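# Return the loose nut to its empty stud

## Task

On the mounting plate inside the open box, one of the four nuts has come off its stud. Screw or seat it back onto that stud so that, when the robot lets go, all four studs carry a nut.

## Robot and tools

Robot: two arms, left_arm and right_arm, each with a two-finger gripper. Bases (scene frame): left_arm at (+0.005, +0.340, +0.040) m, right_arm at (-0.034, -0.228, +0.033) m, both facing almost straight along +x. Fingers point along the gripper's +z axis and separate along its y axis. end_effector_position is the spot between the finger pads, roughly 1 cm short of the tips. Joint ranges (rad), base to hand: waist -2.618 to 3.054, shoulder 0 to 3.142, elbow 0 to 3.142 (straight at 2.901), wrist pitch and wrist yaw -1.571 to 1.571, wrist roll -2.094 to 2.094.

Frame: the scene frame has its origin at table-top height, halfway between the nominal bases. +x runs out over the table, +z points up, and left_arm sits on the +y side. Arm names do not match image left and right. Reported hand poses can be off by a few cm, more at long reach.

execute_actions(actions, cameras). actions is a list of actions. Each action is a table of up to 15 rows, one row per 1/30 s step; a short table repeats its last row until 15 steps are done. Every row holds 14 numbers in [-1, 1]: dx, dy, dz, rx, ry, rz, opening for left_arm, then the same seven for right_arm. Both arms are always included. dx to rz are offsets along the scene axes from that arm's Hand target as it stood when the action began. Every row counts from that start, not from the row before, so sending the same offset again moves the arm further. Scale: 1.0 means 0.6 m, or 180 degrees for rx, ry, rz, which together form one rotation vector about the Hand target's position. The opening is absolute, not an offset: +1 is fully open (0.094 m) and -1 is shut. cameras is a list of names, ["all"] or []; images come only when actions is empty or cameras asks for them.

move(target, speed, blend, opening_speed, grip_force, blocking, cameras). target is either one 14-number row or a list of up to 15 rows, using the same layout and scale as above. Every row is an offset from the Hand targets at the start of the call. The gripper follows a straight path. It does not steer around obstacles or the other arm, and it stops after 10 s even if it is short. speed is in m/s, from 0.002 to 2.9 (default 0.25), and turning is capped at twice that in rad/s. You can give one value or one per target. blend (m) rounds the corners of a list; 0 means stop at each point. opening_speed (per second on the -1..1 scale, at least 0.2) closes the fingers gently. grip_force is the force per pad in N, from 10 to 50. It lasts until you change it, and low values close slowly. blocking=false returns after about 0.5 s while the move keeps running. The result adds a "move:" line, with done, off_target, moving, held or fault, plus any limits (paced = the pose was clipped; held = steps were withheld).

wait(seconds 0 to 10) lets the scene run. stop brakes a running move. zoom_image(camera, region [x0, y0, x1, y1] in pixels, at most 504x504) enlarges part of the newest image from cam_high, cam_low, cam_left_wrist or cam_right_wrist (each 896x504). finished_scene(scene) ends the current scene and takes the current scene's number; the nut must stay on its stud without the robot.

Results: end_effector_position (m) and end_effector_quat_wxyz in the scene frame, Hand target (your last commanded pose after clipping), Tool commands, grip_measured (opening on the -1..1 scale), grip_effort_nm (gripper motor effort; negative means closing; it is not a pad force), Joint positions (the last number is the opening in m), joint torques, and joint velocities ("within noise" means still). A MOTOR HOT line appears at 75 °C. At 90 °C the arm folds up and is out of use. At 100 °C it collapses.

Control notes: each step, commanded orientation is clipped to within 40 degrees of the measured one. The gripper may rest a few cm away from its Hand target. An all-zero offset asks for the target again; if a gap remains, send it as an offset. An arm blocked by contact keeps pushing. To relieve it, command a target back beyond where the gripper actually sits. To leave a gripper unchanged, resend its current opening, because 0 means half open. When gripping, grip_measured reads slightly under the part's width. To release, command an opening well above grip_measured. Close slowly on anything fragile.

Calibrated cameras: cam_high above and behind the arms, near (0.14, -0.57, 1.01); cam_low near (0.86, 0.75, 0.31); one camera on each wrist. K, distortion and T_world_to_cam are given in the calibration data; wrist camera poses follow the joint readings and may lag during motion.

Avoid: the two grippers or wrist cameras touching each other (the clearance check does not prevent this); fast hits on the box, plate or table; pressing far past a contact; dropping the nut or releasing it while it still moves; anything leaving the table; strain on the camera cables; paths that pass close to an arm's own base (go around it); long stretched-out or stalled holds that heat the motors. Loose objects may now and then get a small push from outside.

Each tool is called by a JSON object that holds its "api" and its "payload", one argument or row to a line.

## Session

{"api": "execute_actions", "payload": {
  "actions": []
}}

Scene clock: 0.00 s.
left_arm: end_effector_position=(+0.3897, +0.3336, +0.1525) grip_measured=+1.000 grip_effort_nm=n/a end_effector_quat_wxyz=(+0.620, +0.005, +0.785, +0.012) | right_arm: end_effector_position=(+0.3644, -0.2576, +0.1571) grip_measured=+1.000 grip_effort_nm=n/a end_effector_quat_wxyz=(+0.622, +0.066, +0.778, -0.052)
Joint positions: left_arm=[-0.055 1.507 0.275 0.997 -0.057 0.013 0.094] | right_arm=[0.019 1.519 0.343 0.952 0.158 0.037 0.094]
Joint velocities: within noise
Joint torques (N m): no reading
Heat: left arm: 32 °C; right arm: 35 °C.
Hand target: left_arm +0.3923, +0.3346, +0.1585; +0.625, +0.003, +0.780, +0.011 | right_arm +0.3691, -0.2569, +0.1730; +0.640, +0.066, +0.764, -0.052
Tool commands: left_gripper/opening=+1.0 right_gripper/opening=+1.0

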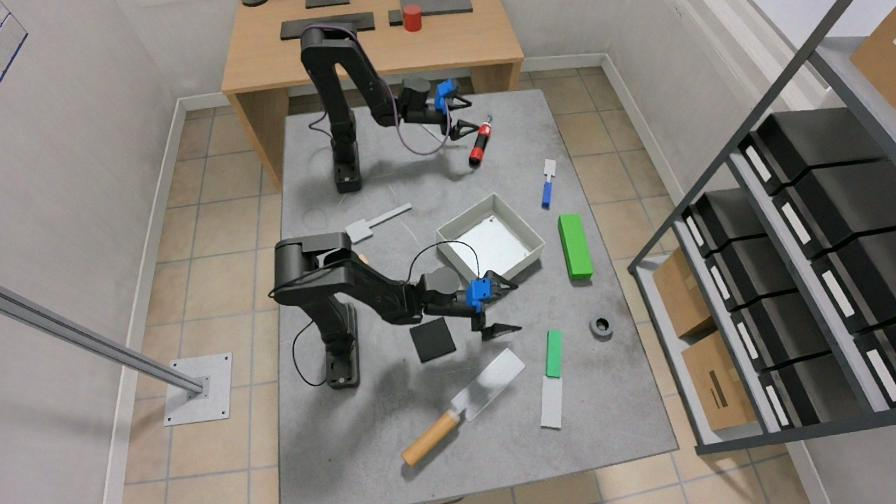

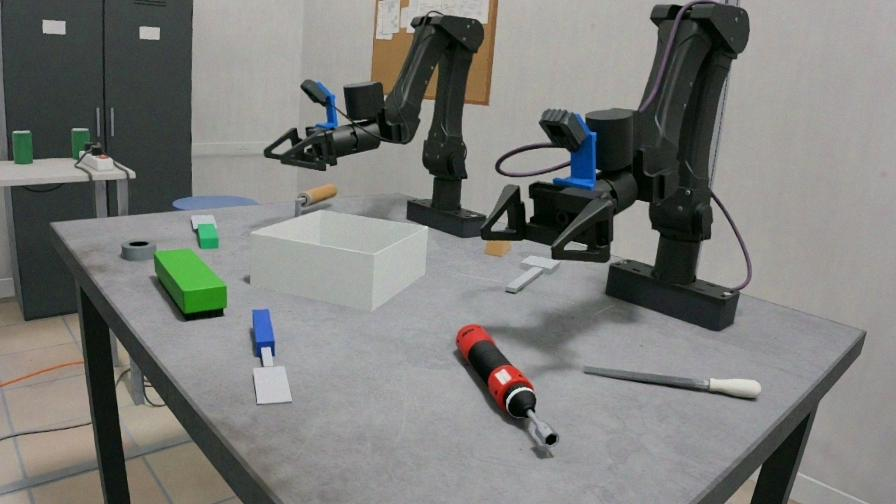

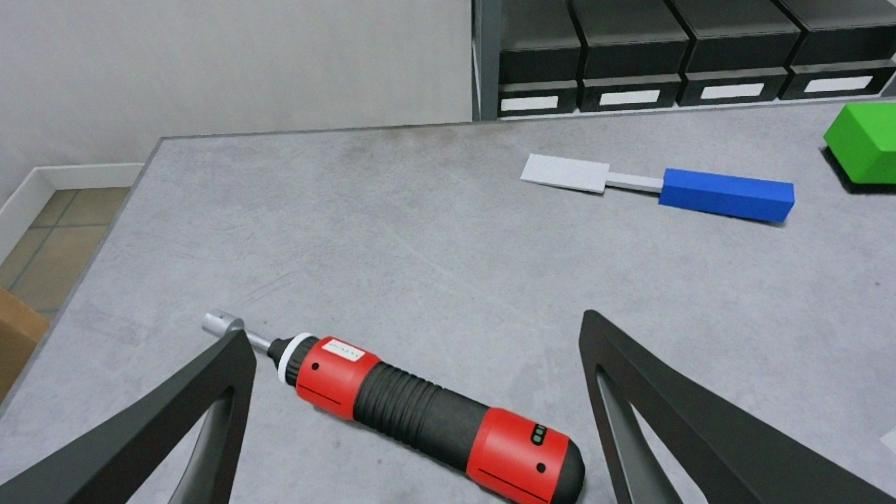

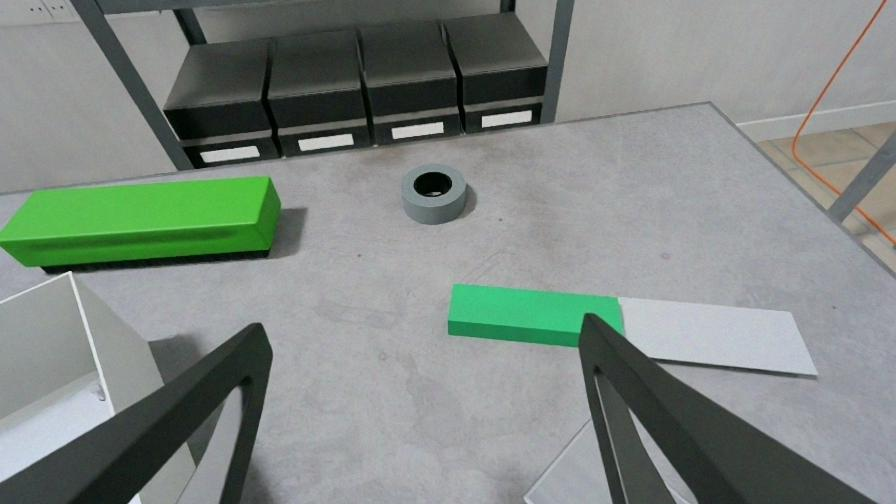

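{"api": "zoom_image", "payload": {
  "camera": "cam_high",
  "region": [420, 180, 560, 290]
}}

{"api": "zoom_image", "payload": {
  "camera": "cam_high",
  "region": [330, 180, 560, 370]
}}

Scaled by 3.600.

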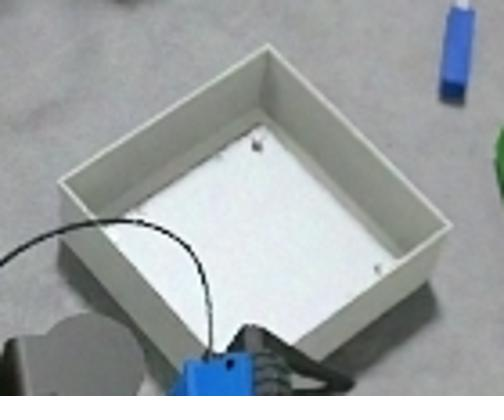

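Scaled by 2.191.

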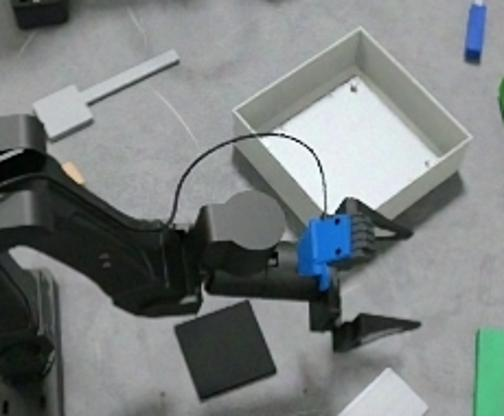

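{"api": "move", "payload": {
  "target": [-0.0788, -0.4993, 0.0692, 0.0760, 0.2190, -0.2236, 1.0, -0.1, -0.12, 0.1, 0, 0, 0, 1.0],
  "speed": 0.2,
  "cameras": ["all"]
}}

Scene clock: 42.43 s.
left_arm: end_effector_position=(+0.3406, +0.0388, +0.1931) grip_measured=+1.000 grip_effort_nm=-0.01 end_effector_quat_wxyz=(+0.294, +0.344, +0.885, -0.109) | right_arm: end_effector_position=(+0.3072, -0.3298, +0.2147) grip_measured=+1.000 grip_effort_nm=0.00 end_effector_quat_wxyz=(+0.626, +0.077, +0.774, -0.050)
Joint positions: left_arm=[-0.746 1.688 1.344 -0.589 -0.006 0.008 0.094] | right_arm=[-0.38 1.042 0.343 0.481 -0.221 -0.029 0.094]
Joint torques (N m): left_arm=[-0.08 -5.91 10.99 1.29 0.08 -0.03] | right_arm=[-0.49 -4 8.47 1.5 -0.18 -0.04]
Heat: left arm: 36 °C; right arm: 37 °C.
Hand target: left_arm +0.3451, +0.0350, +0.2000; +0.293, +0.341, +0.886, -0.113 | right_arm +0.3091, -0.3289, +0.2330; +0.640, +0.066, +0.764, -0.052
Off the commanded pose: left_arm 0.009 m, 1 deg | right_arm 0.018 m, 2 deg.
move: off_target (right_arm)
camera_calibration:
cam_left_wrist: T_world_to_cam=[[-0.707471, -0.706578, 0.0152632, 0.256039], [-0.706679, 0.707532, -0.00183458, 0.243866], [-0.00950295, -0.0120841, -0.999882, 0.323154], [0, 0, 0, 1]] pos_world=[0.356546, 0.0122733, 0.319656]
cam_right_wrist: T_world_to_cam=[[-0.197223, -0.978902, -0.0534258, -0.254815], [-0.739346, 0.184304, -0.647611, 0.456084], [0.643794, -0.0882237, -0.760096, 0.0612064], [0, 0, 0, 1]] pos_world=[0.247544, -0.328097, 0.328274]

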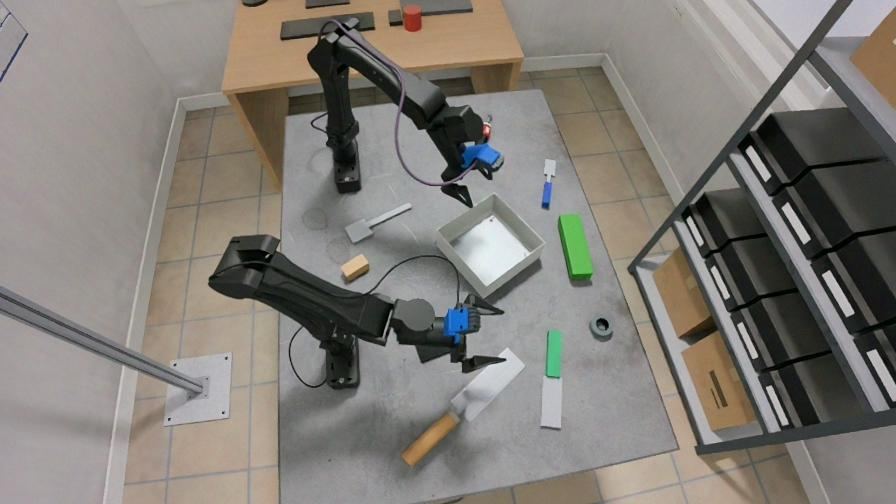

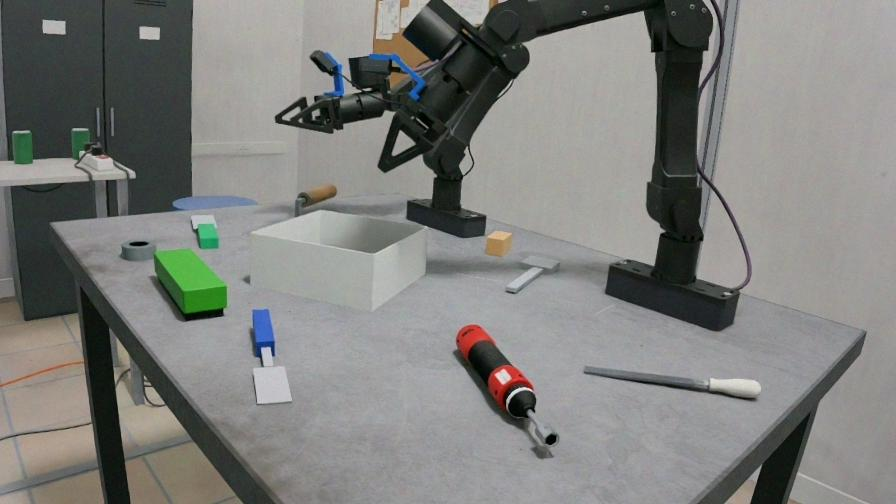

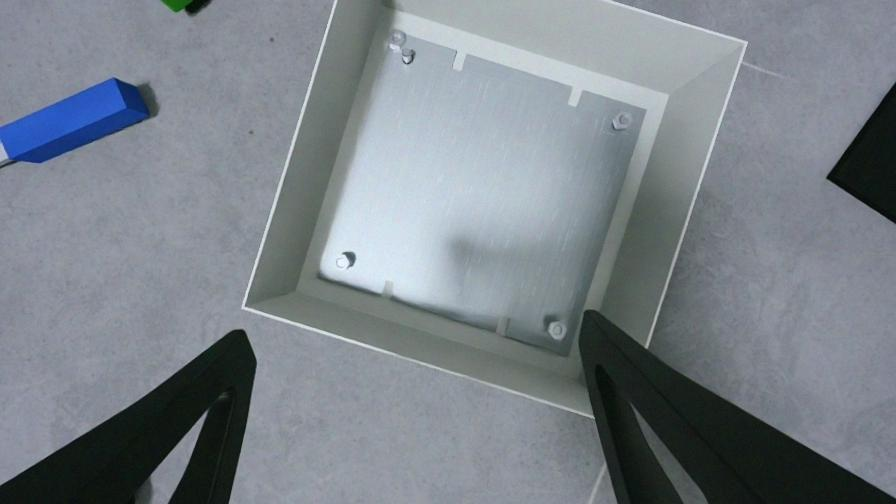

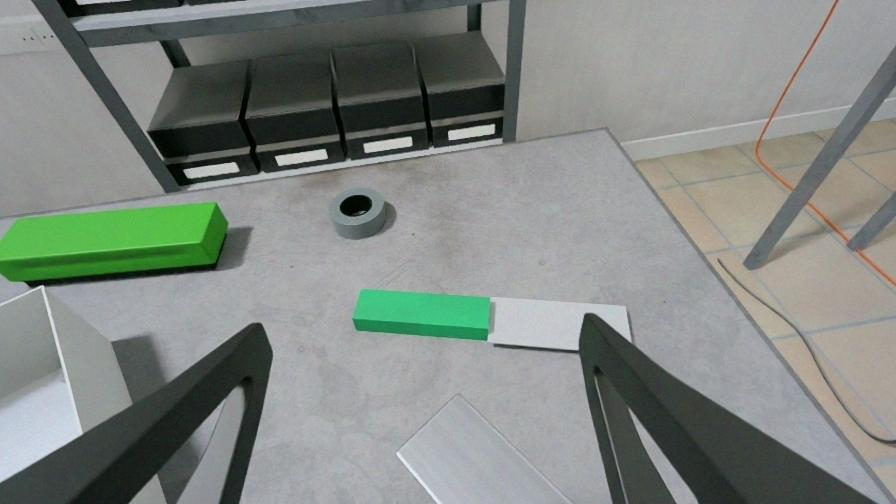

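{"api": "zoom_image", "payload": {
  "camera": "cam_left_wrist",
  "region": [340, 10, 480, 90]
}}

{"api": "zoom_image", "payload": {
  "camera": "cam_left_wrist",
  "region": [560, 80, 700, 160]
}}

{"api": "zoom_image", "payload": {
  "camera": "cam_left_wrist",
  "region": [290, 220, 430, 300]
}}

{"api": "zoom_image", "payload": {
  "camera": "cam_left_wrist",
  "region": [480, 290, 620, 370]
}}

Scaled by 3.600.

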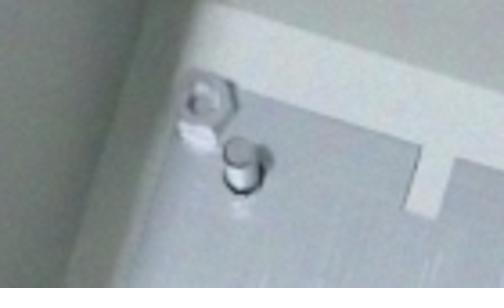

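Scaled by 3.600.

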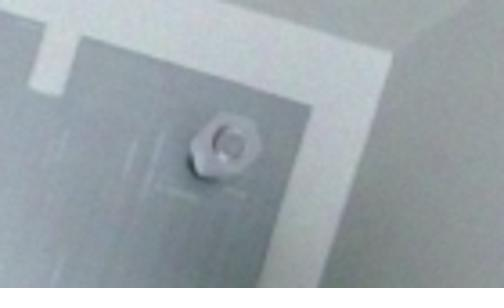

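Scaled by 3.600.

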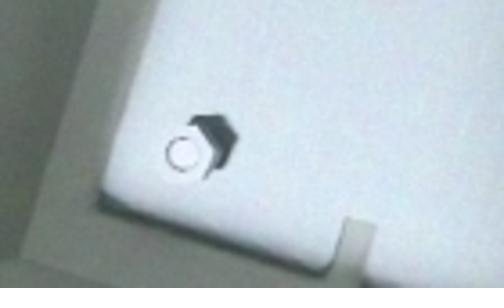

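Scaled by 3.600.

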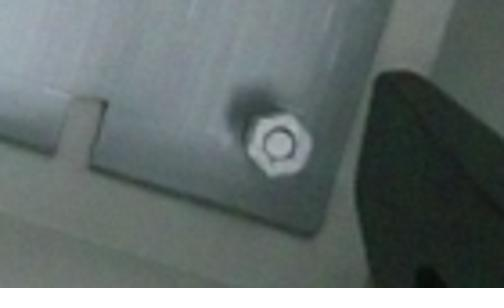

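{"api": "move", "payload": {
  "target": [0.0698, 0.07, -0.0967, -0.1866, -0.1456, -0.1054, 1.0, 0.2048, 0.4198, -0.1883, -0.0421, 0.2503, 0.1988, 1.0],
  "speed": 0.2,
  "cameras": ["all"]
}}

Scene clock: 181.57 s.
left_arm: end_effector_position=(+0.3905, +0.0752, +0.1516) grip_measured=+1.000 grip_effort_nm=0.00 end_effector_quat_wxyz=(+0.553, +0.400, +0.658, -0.319) | right_arm: end_effector_position=(+0.4218, -0.0838, +0.1077) grip_measured=+1.000 grip_effort_nm=0.00 end_effector_quat_wxyz=(+0.280, -0.224, +0.931, +0.065)
Joint positions: left_arm=[-0.362 1.901 0.706 0.95 0.701 0.183 0.094] | right_arm=[0.288 1.896 1.314 -0.415 -0.111 -0.176 0.094]
Joint torques (N m): left_arm=[0.17 -5.67 3.44 2.12 0.28 -0.09] | right_arm=[0.25 -8.01 9.89 1 -0.22 -0.03]
Heat: left arm: 36 °C; right arm: 40 °C.
Hand target: left_arm +0.3869, +0.0770, +0.1420; +0.545, +0.397, +0.662, -0.327 | right_arm +0.4320, -0.0770, +0.1200; +0.292, -0.231, +0.925, +0.073
Off the commanded pose: left_arm 0.010 m, 1 deg | right_arm 0.017 m, 2 deg.
move: off_target (right_arm)
camera_calibration:
cam_left_wrist: T_world_to_cam=[[-0.901421, -0.431409, -0.0364188, 0.380635], [-0.294771, 0.67317, -0.678198, 0.197484], [0.317097, -0.600606, -0.733977, 0.158968], [0, 0, 0, 1]] pos_world=[0.350917, 0.126746, 0.264474]
cam_right_wrist: T_world_to_cam=[[0.421263, -0.906894, -0.00900736, -0.256776], [-0.904507, -0.42084, 0.0689939, 0.36787], [-0.0663608, -0.0209174, -0.997576, 0.258481], [0, 0, 0, 1]] pos_world=[0.458064, -0.072647, 0.230161]

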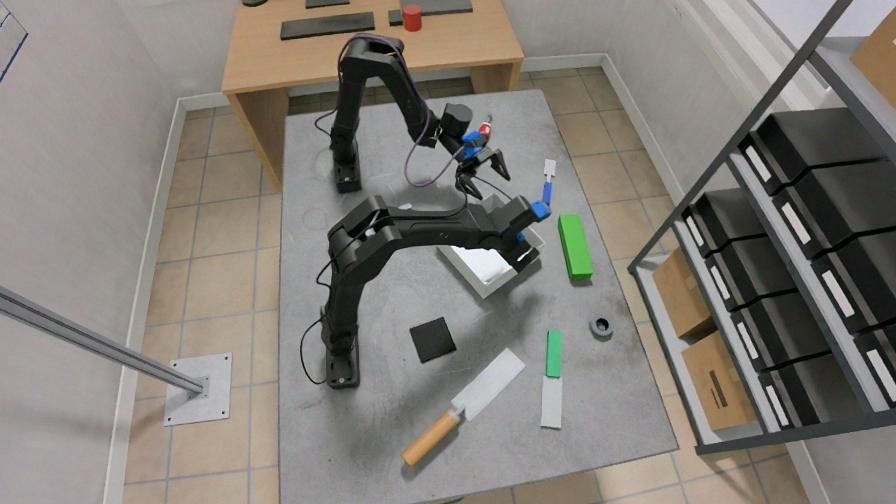

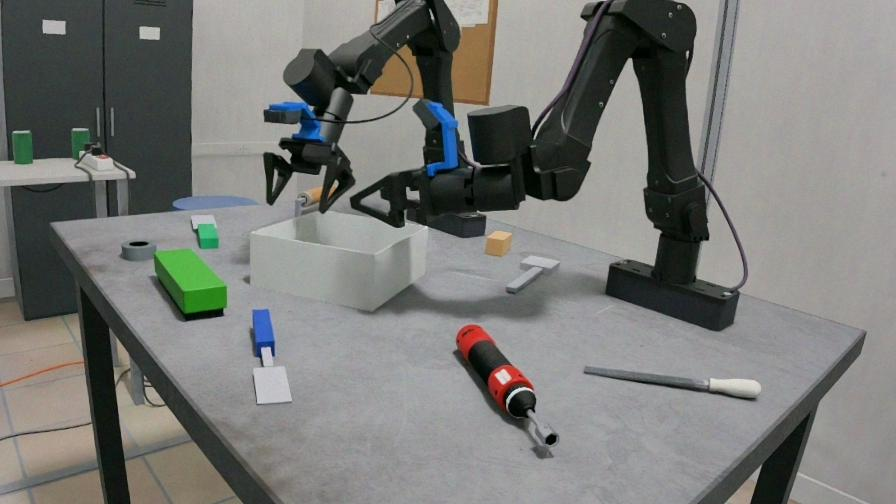

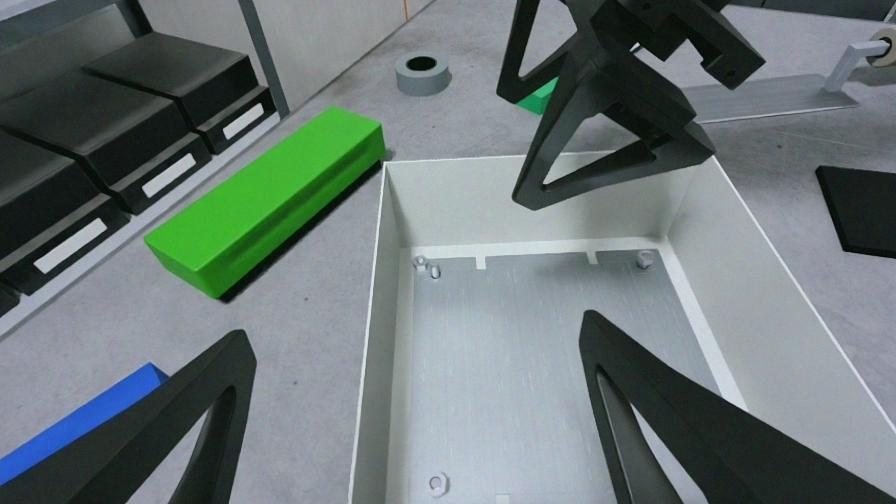

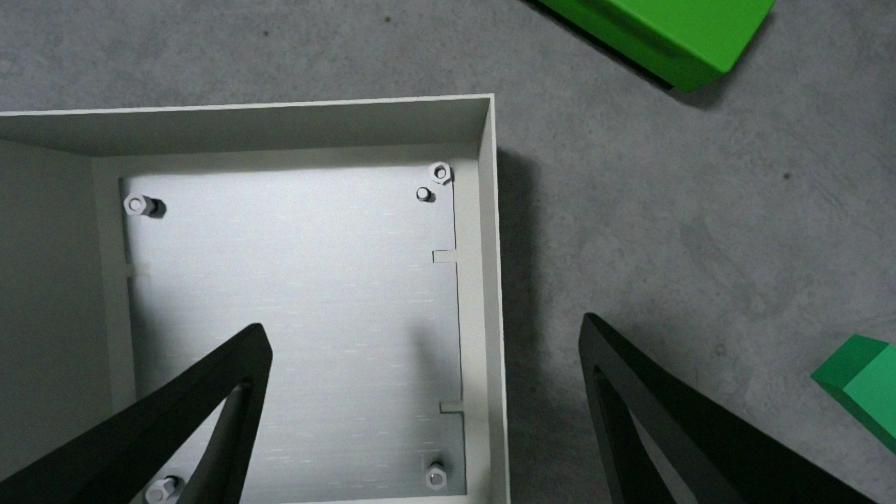

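{"api": "zoom_image", "payload": {
  "camera": "cam_right_wrist",
  "region": [370, 130, 510, 210]
}}

{"api": "zoom_image", "payload": {
  "camera": "cam_right_wrist",
  "region": [405, 150, 475, 210]
}}

{"api": "zoom_image", "payload": {
  "camera": "cam_left_wrist",
  "region": [385, 240, 475, 300]
}}

{"api": "zoom_image", "payload": {
  "camera": "cam_right_wrist",
  "region": [150, 300, 654, 504]
}}

Scaled by 3.600.

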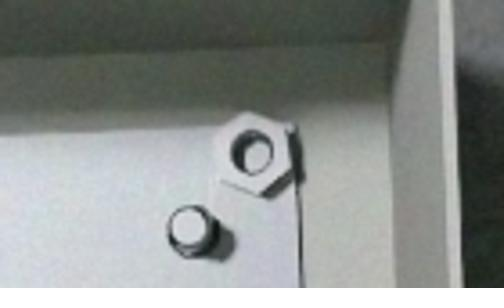

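Scaled by 7.200.

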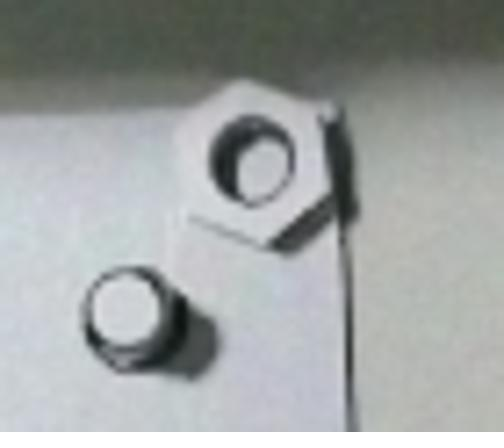

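Scaled by 5.600.

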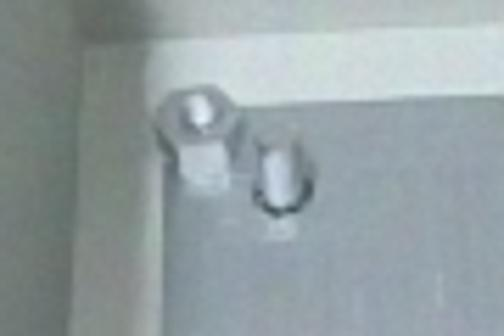

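Scaled by 1.000.

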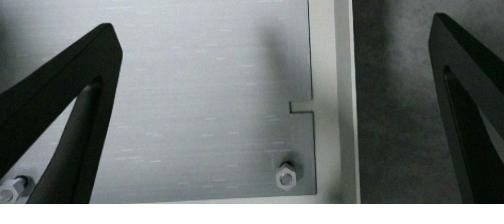

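{"api": "zoom_image", "payload": {
  "camera": "cam_low",
  "region": [240, 90, 440, 230]
}}

{"api": "zoom_image", "payload": {
  "camera": "cam_left_wrist",
  "region": [480, 0, 760, 220]
}}

{"api": "zoom_image", "payload": {
  "camera": "cam_right_wrist",
  "region": [0, 300, 280, 504]
}}

Scaled by 2.520.

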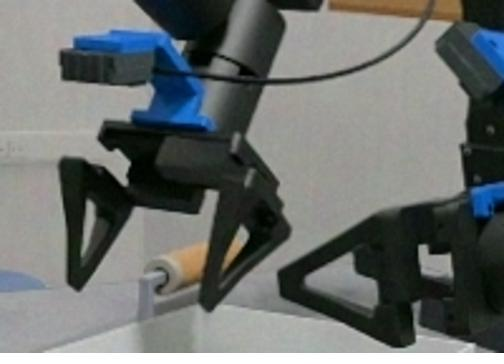

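Scaled by 1.800.

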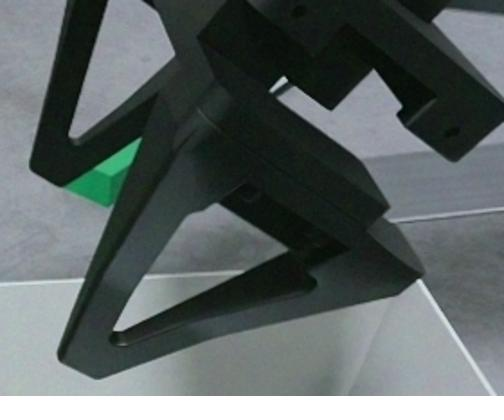

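Scaled by 1.800.

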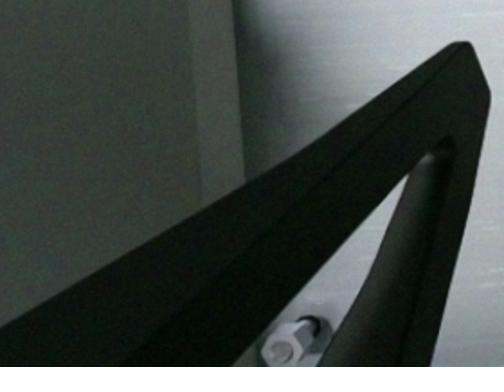

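{"api": "zoom_image", "payload": {
  "camera": "cam_left_wrist",
  "region": [490, 0, 730, 220]
}}

{"api": "zoom_image", "payload": {
  "camera": "cam_left_wrist",
  "region": [170, 310, 310, 430]
}}

{"api": "zoom_image", "payload": {
  "camera": "cam_right_wrist",
  "region": [540, 300, 680, 420]
}}

Scaled by 2.100.

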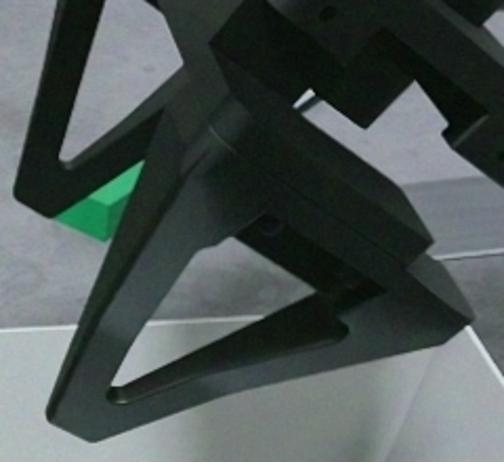

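Scaled by 3.600.

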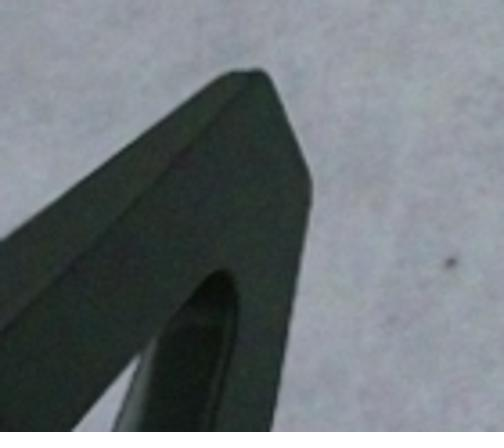

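Scaled by 3.600.

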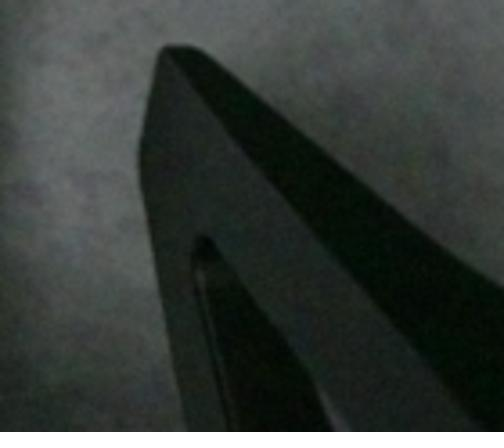

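{"api": "move", "payload": {
  "target": [-0.05, 0.1, 0.04, 0, 0, 0, 1.0, 0.0823, 0.0443, -0.0378, 0.0109, -0.1133, -0.2476, -0.9],
  "speed": 0.15,
  "cameras": ["cam_left_wrist", "cam_right_wrist"]
}}

Scene clock: 420.83 s.
left_arm: end_effector_position=(+0.3643, +0.1349, +0.1628) grip_measured=+1.000 grip_effort_nm=-0.01 end_effector_quat_wxyz=(+0.551, +0.394, +0.661, -0.322) | right_arm: end_effector_position=(+0.4656, -0.0544, +0.0813) grip_measured=-0.898 grip_effort_nm=-0.08 end_effector_quat_wxyz=(+0.430, +0.114, +0.893, -0.074)
Joint positions: left_arm=[-0.193 1.726 0.553 0.884 0.862 0.231 0.094] | right_arm=[0.556 2.131 1.354 -0.085 0.617 0.551 0.005]
Joint torques (N m): left_arm=[0.44 -8.79 3.44 1.51 0.33 0.11] | right_arm=[0.31 -9.33 9.43 1.44 0.43 0.07]
Heat: left arm: 46 °C; right arm: 43 °C.
Hand target: left_arm +0.3569, +0.1370, +0.1660; +0.545, +0.397, +0.662, -0.327 | right_arm +0.4814, -0.0505, +0.0973; +0.457, +0.131, +0.877, -0.068
Off the commanded pose: left_arm 0.008 m, 1 deg | right_arm 0.023 m, 4 deg.
move: off_target (right_arm)
camera_calibration:
cam_left_wrist: T_world_to_cam=[[-0.899878, -0.4356, -0.0217242, 0.380803], [-0.306641, 0.66732, -0.678716, 0.162388], [0.310146, -0.604101, -0.734079, 0.214261], [0, 0, 0, 1]] pos_world=[0.326019, 0.186948, 0.275773]
cam_right_wrist: T_world_to_cam=[[-0.295636, -0.955248, 0.0100204, 0.0808798], [-0.926071, 0.284, -0.248469, 0.495898], [0.234503, -0.0827359, -0.968588, 0.0898887], [0, 0, 0, 1]] pos_world=[0.462068, -0.0561376, 0.20947]
Images, in order (width x height): cam_left_wrist 896x504, cam_right_wrist 896x504.

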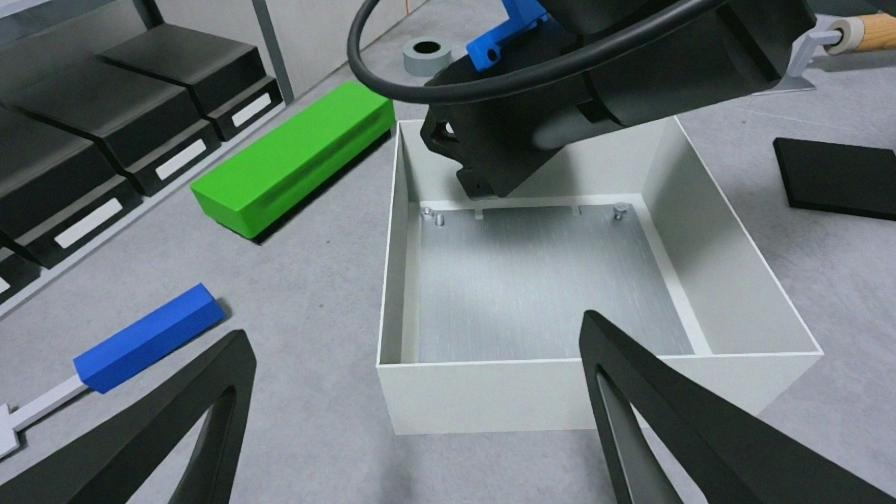

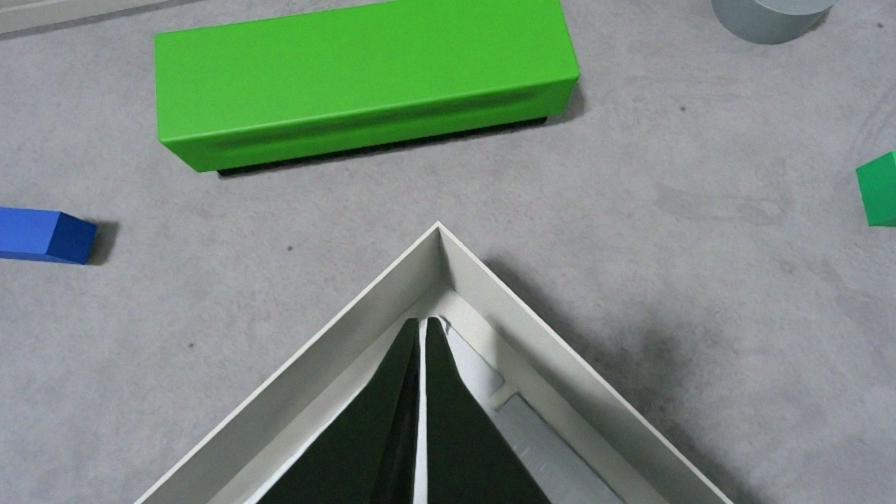

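{"api": "zoom_image", "payload": {
  "camera": "cam_right_wrist",
  "region": [370, 260, 510, 360]
}}

{"api": "zoom_image", "payload": {
  "camera": "cam_left_wrist",
  "region": [380, 120, 660, 260]
}}

Scaled by 3.600.

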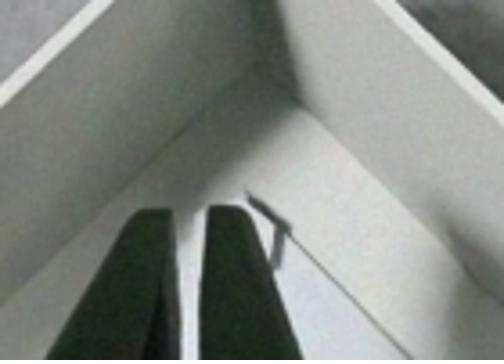

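Scaled by 1.800.

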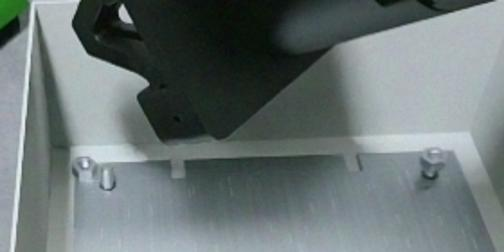

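{"api": "move", "payload": {
  "target": [0, 0, 0, 0, 0, 0, 1.0, 0.010, -0.0045, -0.06, 0, 0, 0, -0.9],
  "speed": 0.08,
  "cameras": ["cam_left_wrist", "cam_right_wrist"]
}}

Scene clock: 441.83 s.
left_arm: end_effector_position=(+0.3640, +0.1344, +0.1628) grip_measured=+1.000 grip_effort_nm=0.00 end_effector_quat_wxyz=(+0.551, +0.395, +0.661, -0.322) | right_arm: end_effector_position=(+0.4738, -0.0496, +0.0514) grip_measured=-0.898 grip_effort_nm=-0.08 end_effector_quat_wxyz=(+0.435, +0.116, +0.890, -0.069)
Joint positions: left_arm=[-0.195 1.726 0.553 0.884 0.862 0.231 0.094] | right_arm=[0.556 2.22 1.354 0.019 0.617 0.551 0.005]
Joint torques (N m): left_arm=[0.36 -8.81 3.45 1.5 0.34 0.11] | right_arm=[-0.58 -9.95 7.43 1.56 0.35 -0.03]
Heat: left arm: 44 °C; right arm: 41 °C.
Hand target: left_arm +0.3569, +0.1370, +0.1660; +0.545, +0.397, +0.662, -0.327 | right_arm +0.4874, -0.0532, +0.0613; +0.457, +0.131, +0.877, -0.068
Off the commanded pose: left_arm 0.008 m, 1 deg | right_arm 0.017 m, 3 deg.
move: off_target (right_arm)
camera_calibration:
cam_left_wrist: T_world_to_cam=[[-0.900526, -0.434262, -0.0216832, 0.380354], [-0.305668, 0.667752, -0.67873, 0.162267], [0.309226, -0.604586, -0.734068, 0.214408], [0, 0, 0, 1]] pos_world=[0.325818, 0.186447, 0.275773]
cam_right_wrist: T_world_to_cam=[[-0.295673, -0.955288, -0.00128234, 0.0888006], [-0.92274, 0.285945, -0.258432, 0.493745], [0.247243, -0.0752278, -0.966029, 0.0536152], [0, 0, 0, 1]] pos_world=[0.468598, -0.0523204, 0.179507]
Images, in order (width x height): cam_left_wrist 896x504, cam_right_wrist 896x504.

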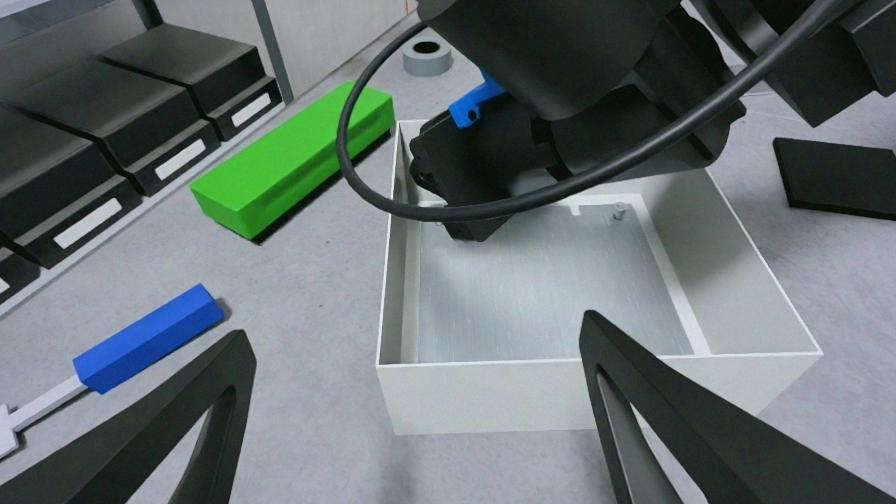

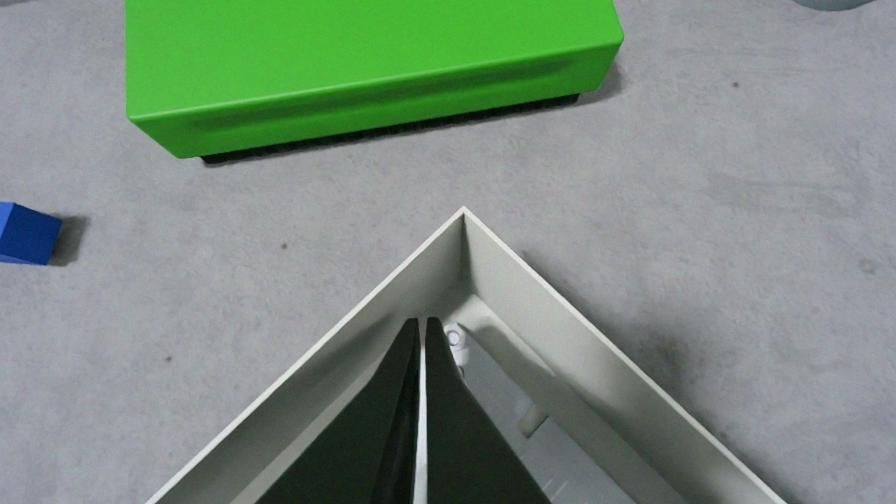

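{"api": "zoom_image", "payload": {
  "camera": "cam_right_wrist",
  "region": [390, 270, 530, 390]
}}

Scaled by 3.600.

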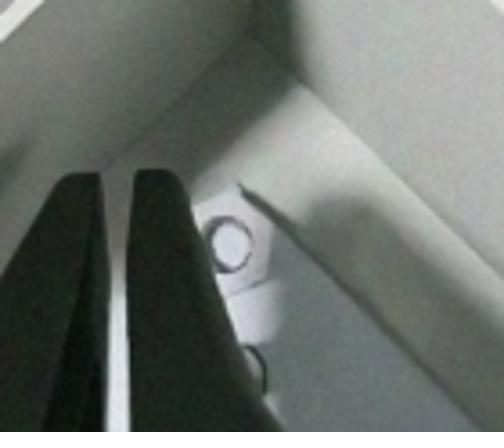

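{"api": "move", "payload": {
  "target": [0, 0, 0, 0, 0, 0, 1.0, 0.002, -0.0175, -0.017, 0, 0, 0, -0.9],
  "speed": 0.06,
  "cameras": ["cam_left_wrist", "cam_right_wrist"]
}}

{"api": "zoom_image", "payload": {
  "camera": "cam_right_wrist",
  "region": [390, 270, 530, 390]
}}

{"api": "zoom_image", "payload": {
  "camera": "cam_left_wrist",
  "region": [380, 180, 520, 280]
}}

Scene clock: 467.60 s.
left_arm: end_effector_position=(+0.3640, +0.1344, +0.1628) grip_measured=+1.000 grip_effort_nm=-0.01 end_effector_quat_wxyz=(+0.551, +0.395, +0.661, -0.322) | right_arm: end_effector_position=(+0.4856, -0.0597, +0.0556) grip_measured=-0.898 grip_effort_nm=-0.09 end_effector_quat_wxyz=(+0.451, +0.129, +0.881, -0.066)
Joint positions: left_arm=[-0.195 1.726 0.553 0.884 0.862 0.231 0.094] | right_arm=[0.528 2.228 1.354 0.074 0.617 0.537 0.005]
Joint torques (N m): left_arm=[0.39 -8.79 3.43 1.5 0.33 0.1] | right_arm=[-0.32 -9.77 4.97 1.62 0.2 -0.03]
Heat: left arm: 43 °C; right arm: 40 °C.
Hand target: left_arm +0.3569, +0.1370, +0.1660; +0.545, +0.397, +0.662, -0.327 | right_arm +0.4886, -0.0637, +0.0511; +0.457, +0.131, +0.877, -0.068
Off the commanded pose: left_arm 0.008 m, 1 deg | right_arm 0.007 m, 1 deg.
move: done
camera_calibration:
cam_left_wrist: T_world_to_cam=[[-0.900526, -0.434262, -0.0216832, 0.380354], [-0.305668, 0.667752, -0.67873, 0.162267], [0.309226, -0.604586, -0.734068, 0.214408], [0, 0, 0, 1]] pos_world=[0.325818, 0.186447, 0.275773]
cam_right_wrist: T_world_to_cam=[[-0.313589, -0.949224, -0.0252269, 0.0929223], [-0.906532, 0.30718, -0.28955, 0.503742], [0.282597, -0.0679308, -0.95683, 0.0367923], [0, 0, 0, 1]] pos_world=[0.4754, -0.0640362, 0.183407]
Images, in order (width x height): cam_left_wrist 896x504, cam_right_wrist 896x504.

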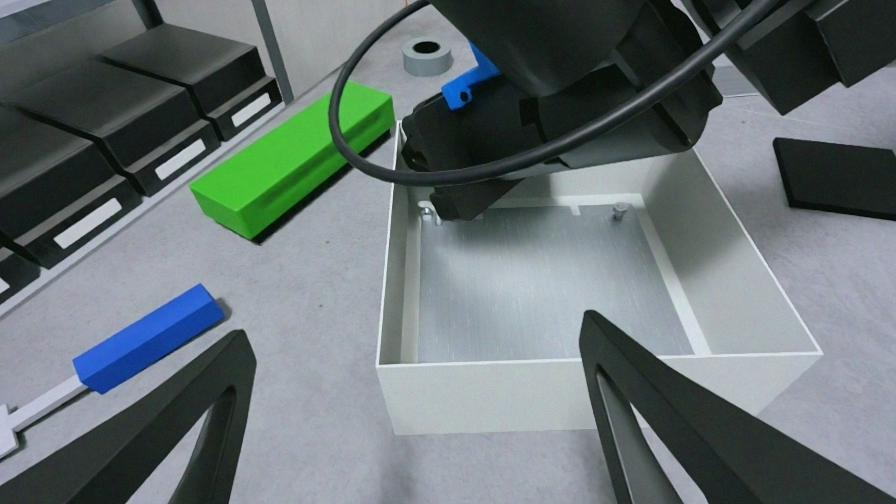

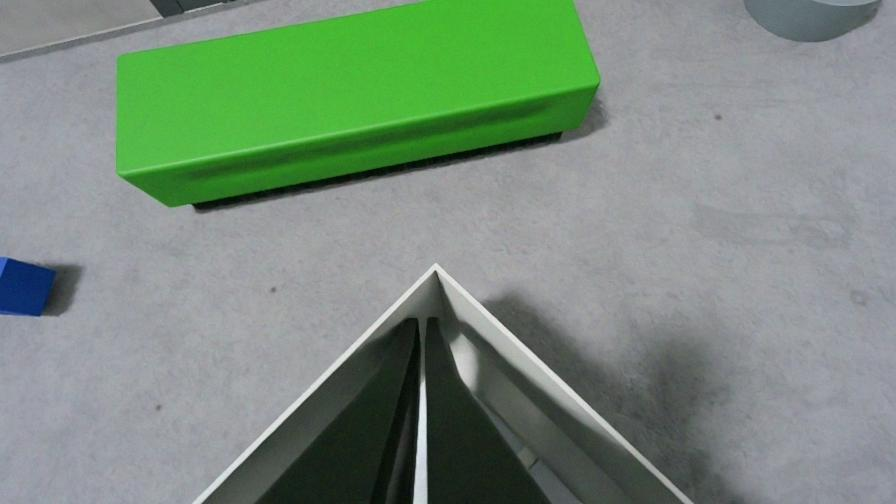

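Scaled by 3.600.

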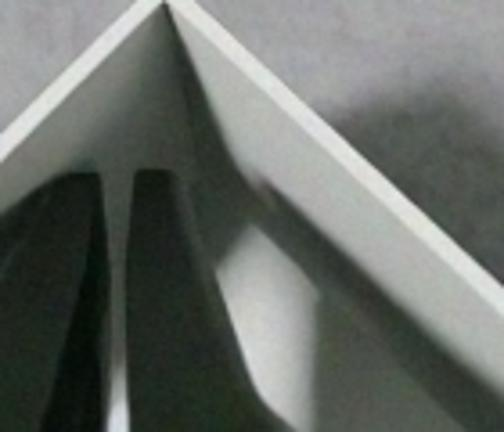

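Scaled by 3.600.

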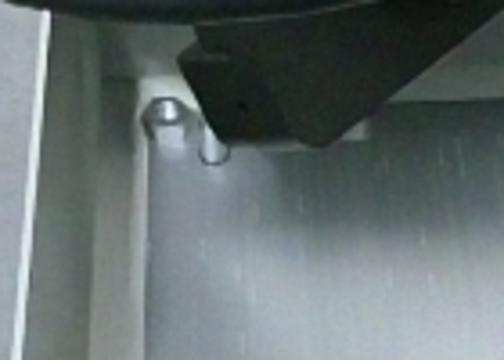

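{"api": "move", "payload": {
  "target": [0, 0, 0, 0, 0, 0, 1.0, -0.0185, 0, -0.033, 0, 0, 0, -0.9],
  "speed": 0.06,
  "cameras": ["cam_left_wrist", "cam_right_wrist"]
}}

{"api": "zoom_image", "payload": {
  "camera": "cam_right_wrist",
  "region": [390, 270, 530, 390]
}}

{"api": "zoom_image", "payload": {
  "camera": "cam_left_wrist",
  "region": [380, 180, 520, 280]
}}

Scene clock: 488.77 s.
left_arm: end_effector_position=(+0.3640, +0.1344, +0.1628) grip_measured=+1.000 grip_effort_nm=-0.01 end_effector_quat_wxyz=(+0.551, +0.395, +0.661, -0.322) | right_arm: end_effector_position=(+0.4759, -0.0641, +0.0330) grip_measured=-0.898 grip_effort_nm=-0.09 end_effector_quat_wxyz=(+0.447, +0.127, +0.883, -0.068)
Joint positions: left_arm=[-0.195 1.726 0.553 0.884 0.862 0.231 0.094] | right_arm=[0.53 2.251 1.29 0.151 0.617 0.537 0.005]
Joint torques (N m): left_arm=[0.34 -8.81 3.43 1.5 0.34 0.11] | right_arm=[0.69 -9.88 4.86 1.61 0.29 0.07]
Heat: left arm: 43 °C; right arm: 38 °C.
Hand target: left_arm +0.3569, +0.1370, +0.1660; +0.545, +0.397, +0.662, -0.327 | right_arm +0.4775, -0.0637, +0.0313; +0.457, +0.131, +0.877, -0.068
Off the commanded pose: left_arm 0.008 m, 1 deg | right_arm 0.002 m, 1 deg.
move: done
camera_calibration:
cam_left_wrist: T_world_to_cam=[[-0.900526, -0.434262, -0.0216832, 0.380354], [-0.305668, 0.667752, -0.67873, 0.162267], [0.309226, -0.604586, -0.734068, 0.214408], [0, 0, 0, 1]] pos_world=[0.325818, 0.186447, 0.275773]
cam_right_wrist: T_world_to_cam=[[-0.31234, -0.949811, -0.0173771, 0.0843084], [-0.909703, 0.30432, -0.282543, 0.490883], [0.27365, -0.0724415, -0.959097, 0.0216027], [0, 0, 0, 1]] pos_world=[0.466979, -0.0677436, 0.16088]
Images, in order (width x height): cam_left_wrist 896x504, cam_right_wrist 896x504.

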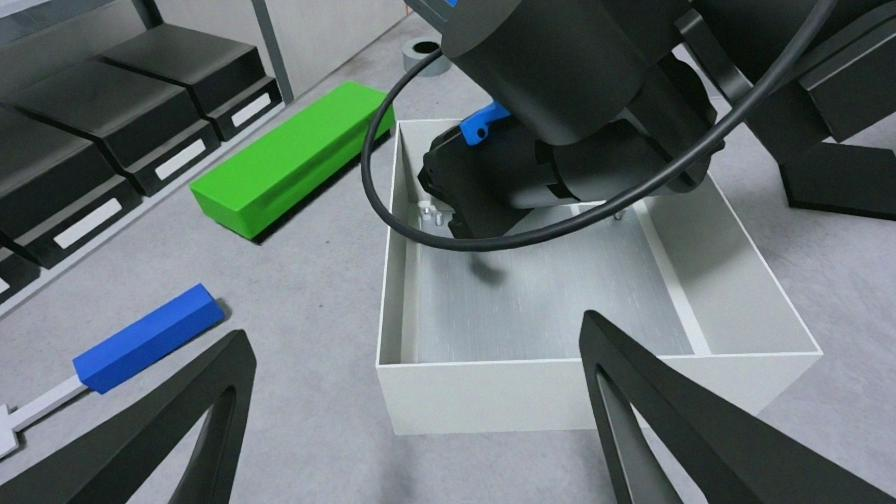

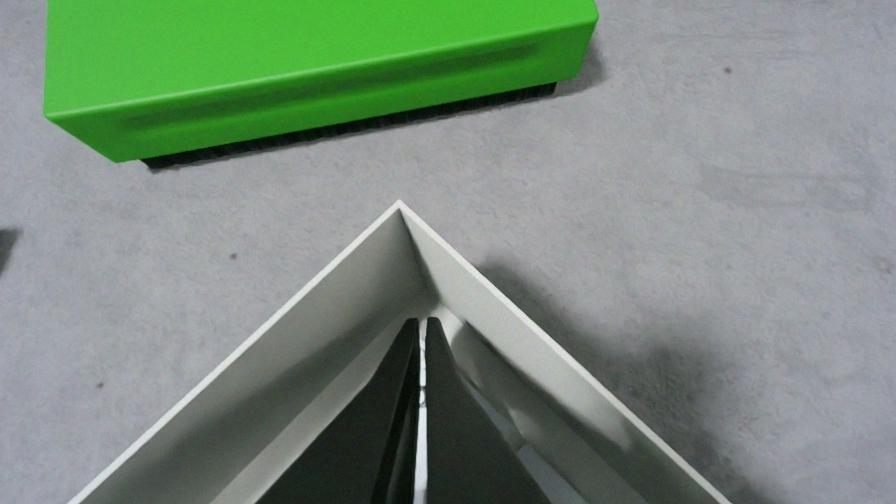

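Scaled by 3.600.

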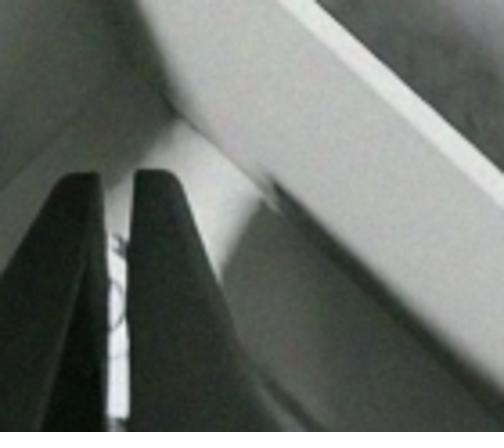

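Scaled by 3.600.

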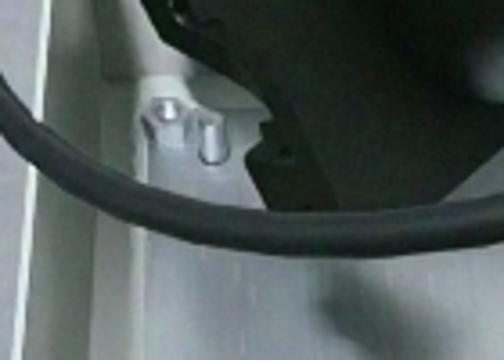

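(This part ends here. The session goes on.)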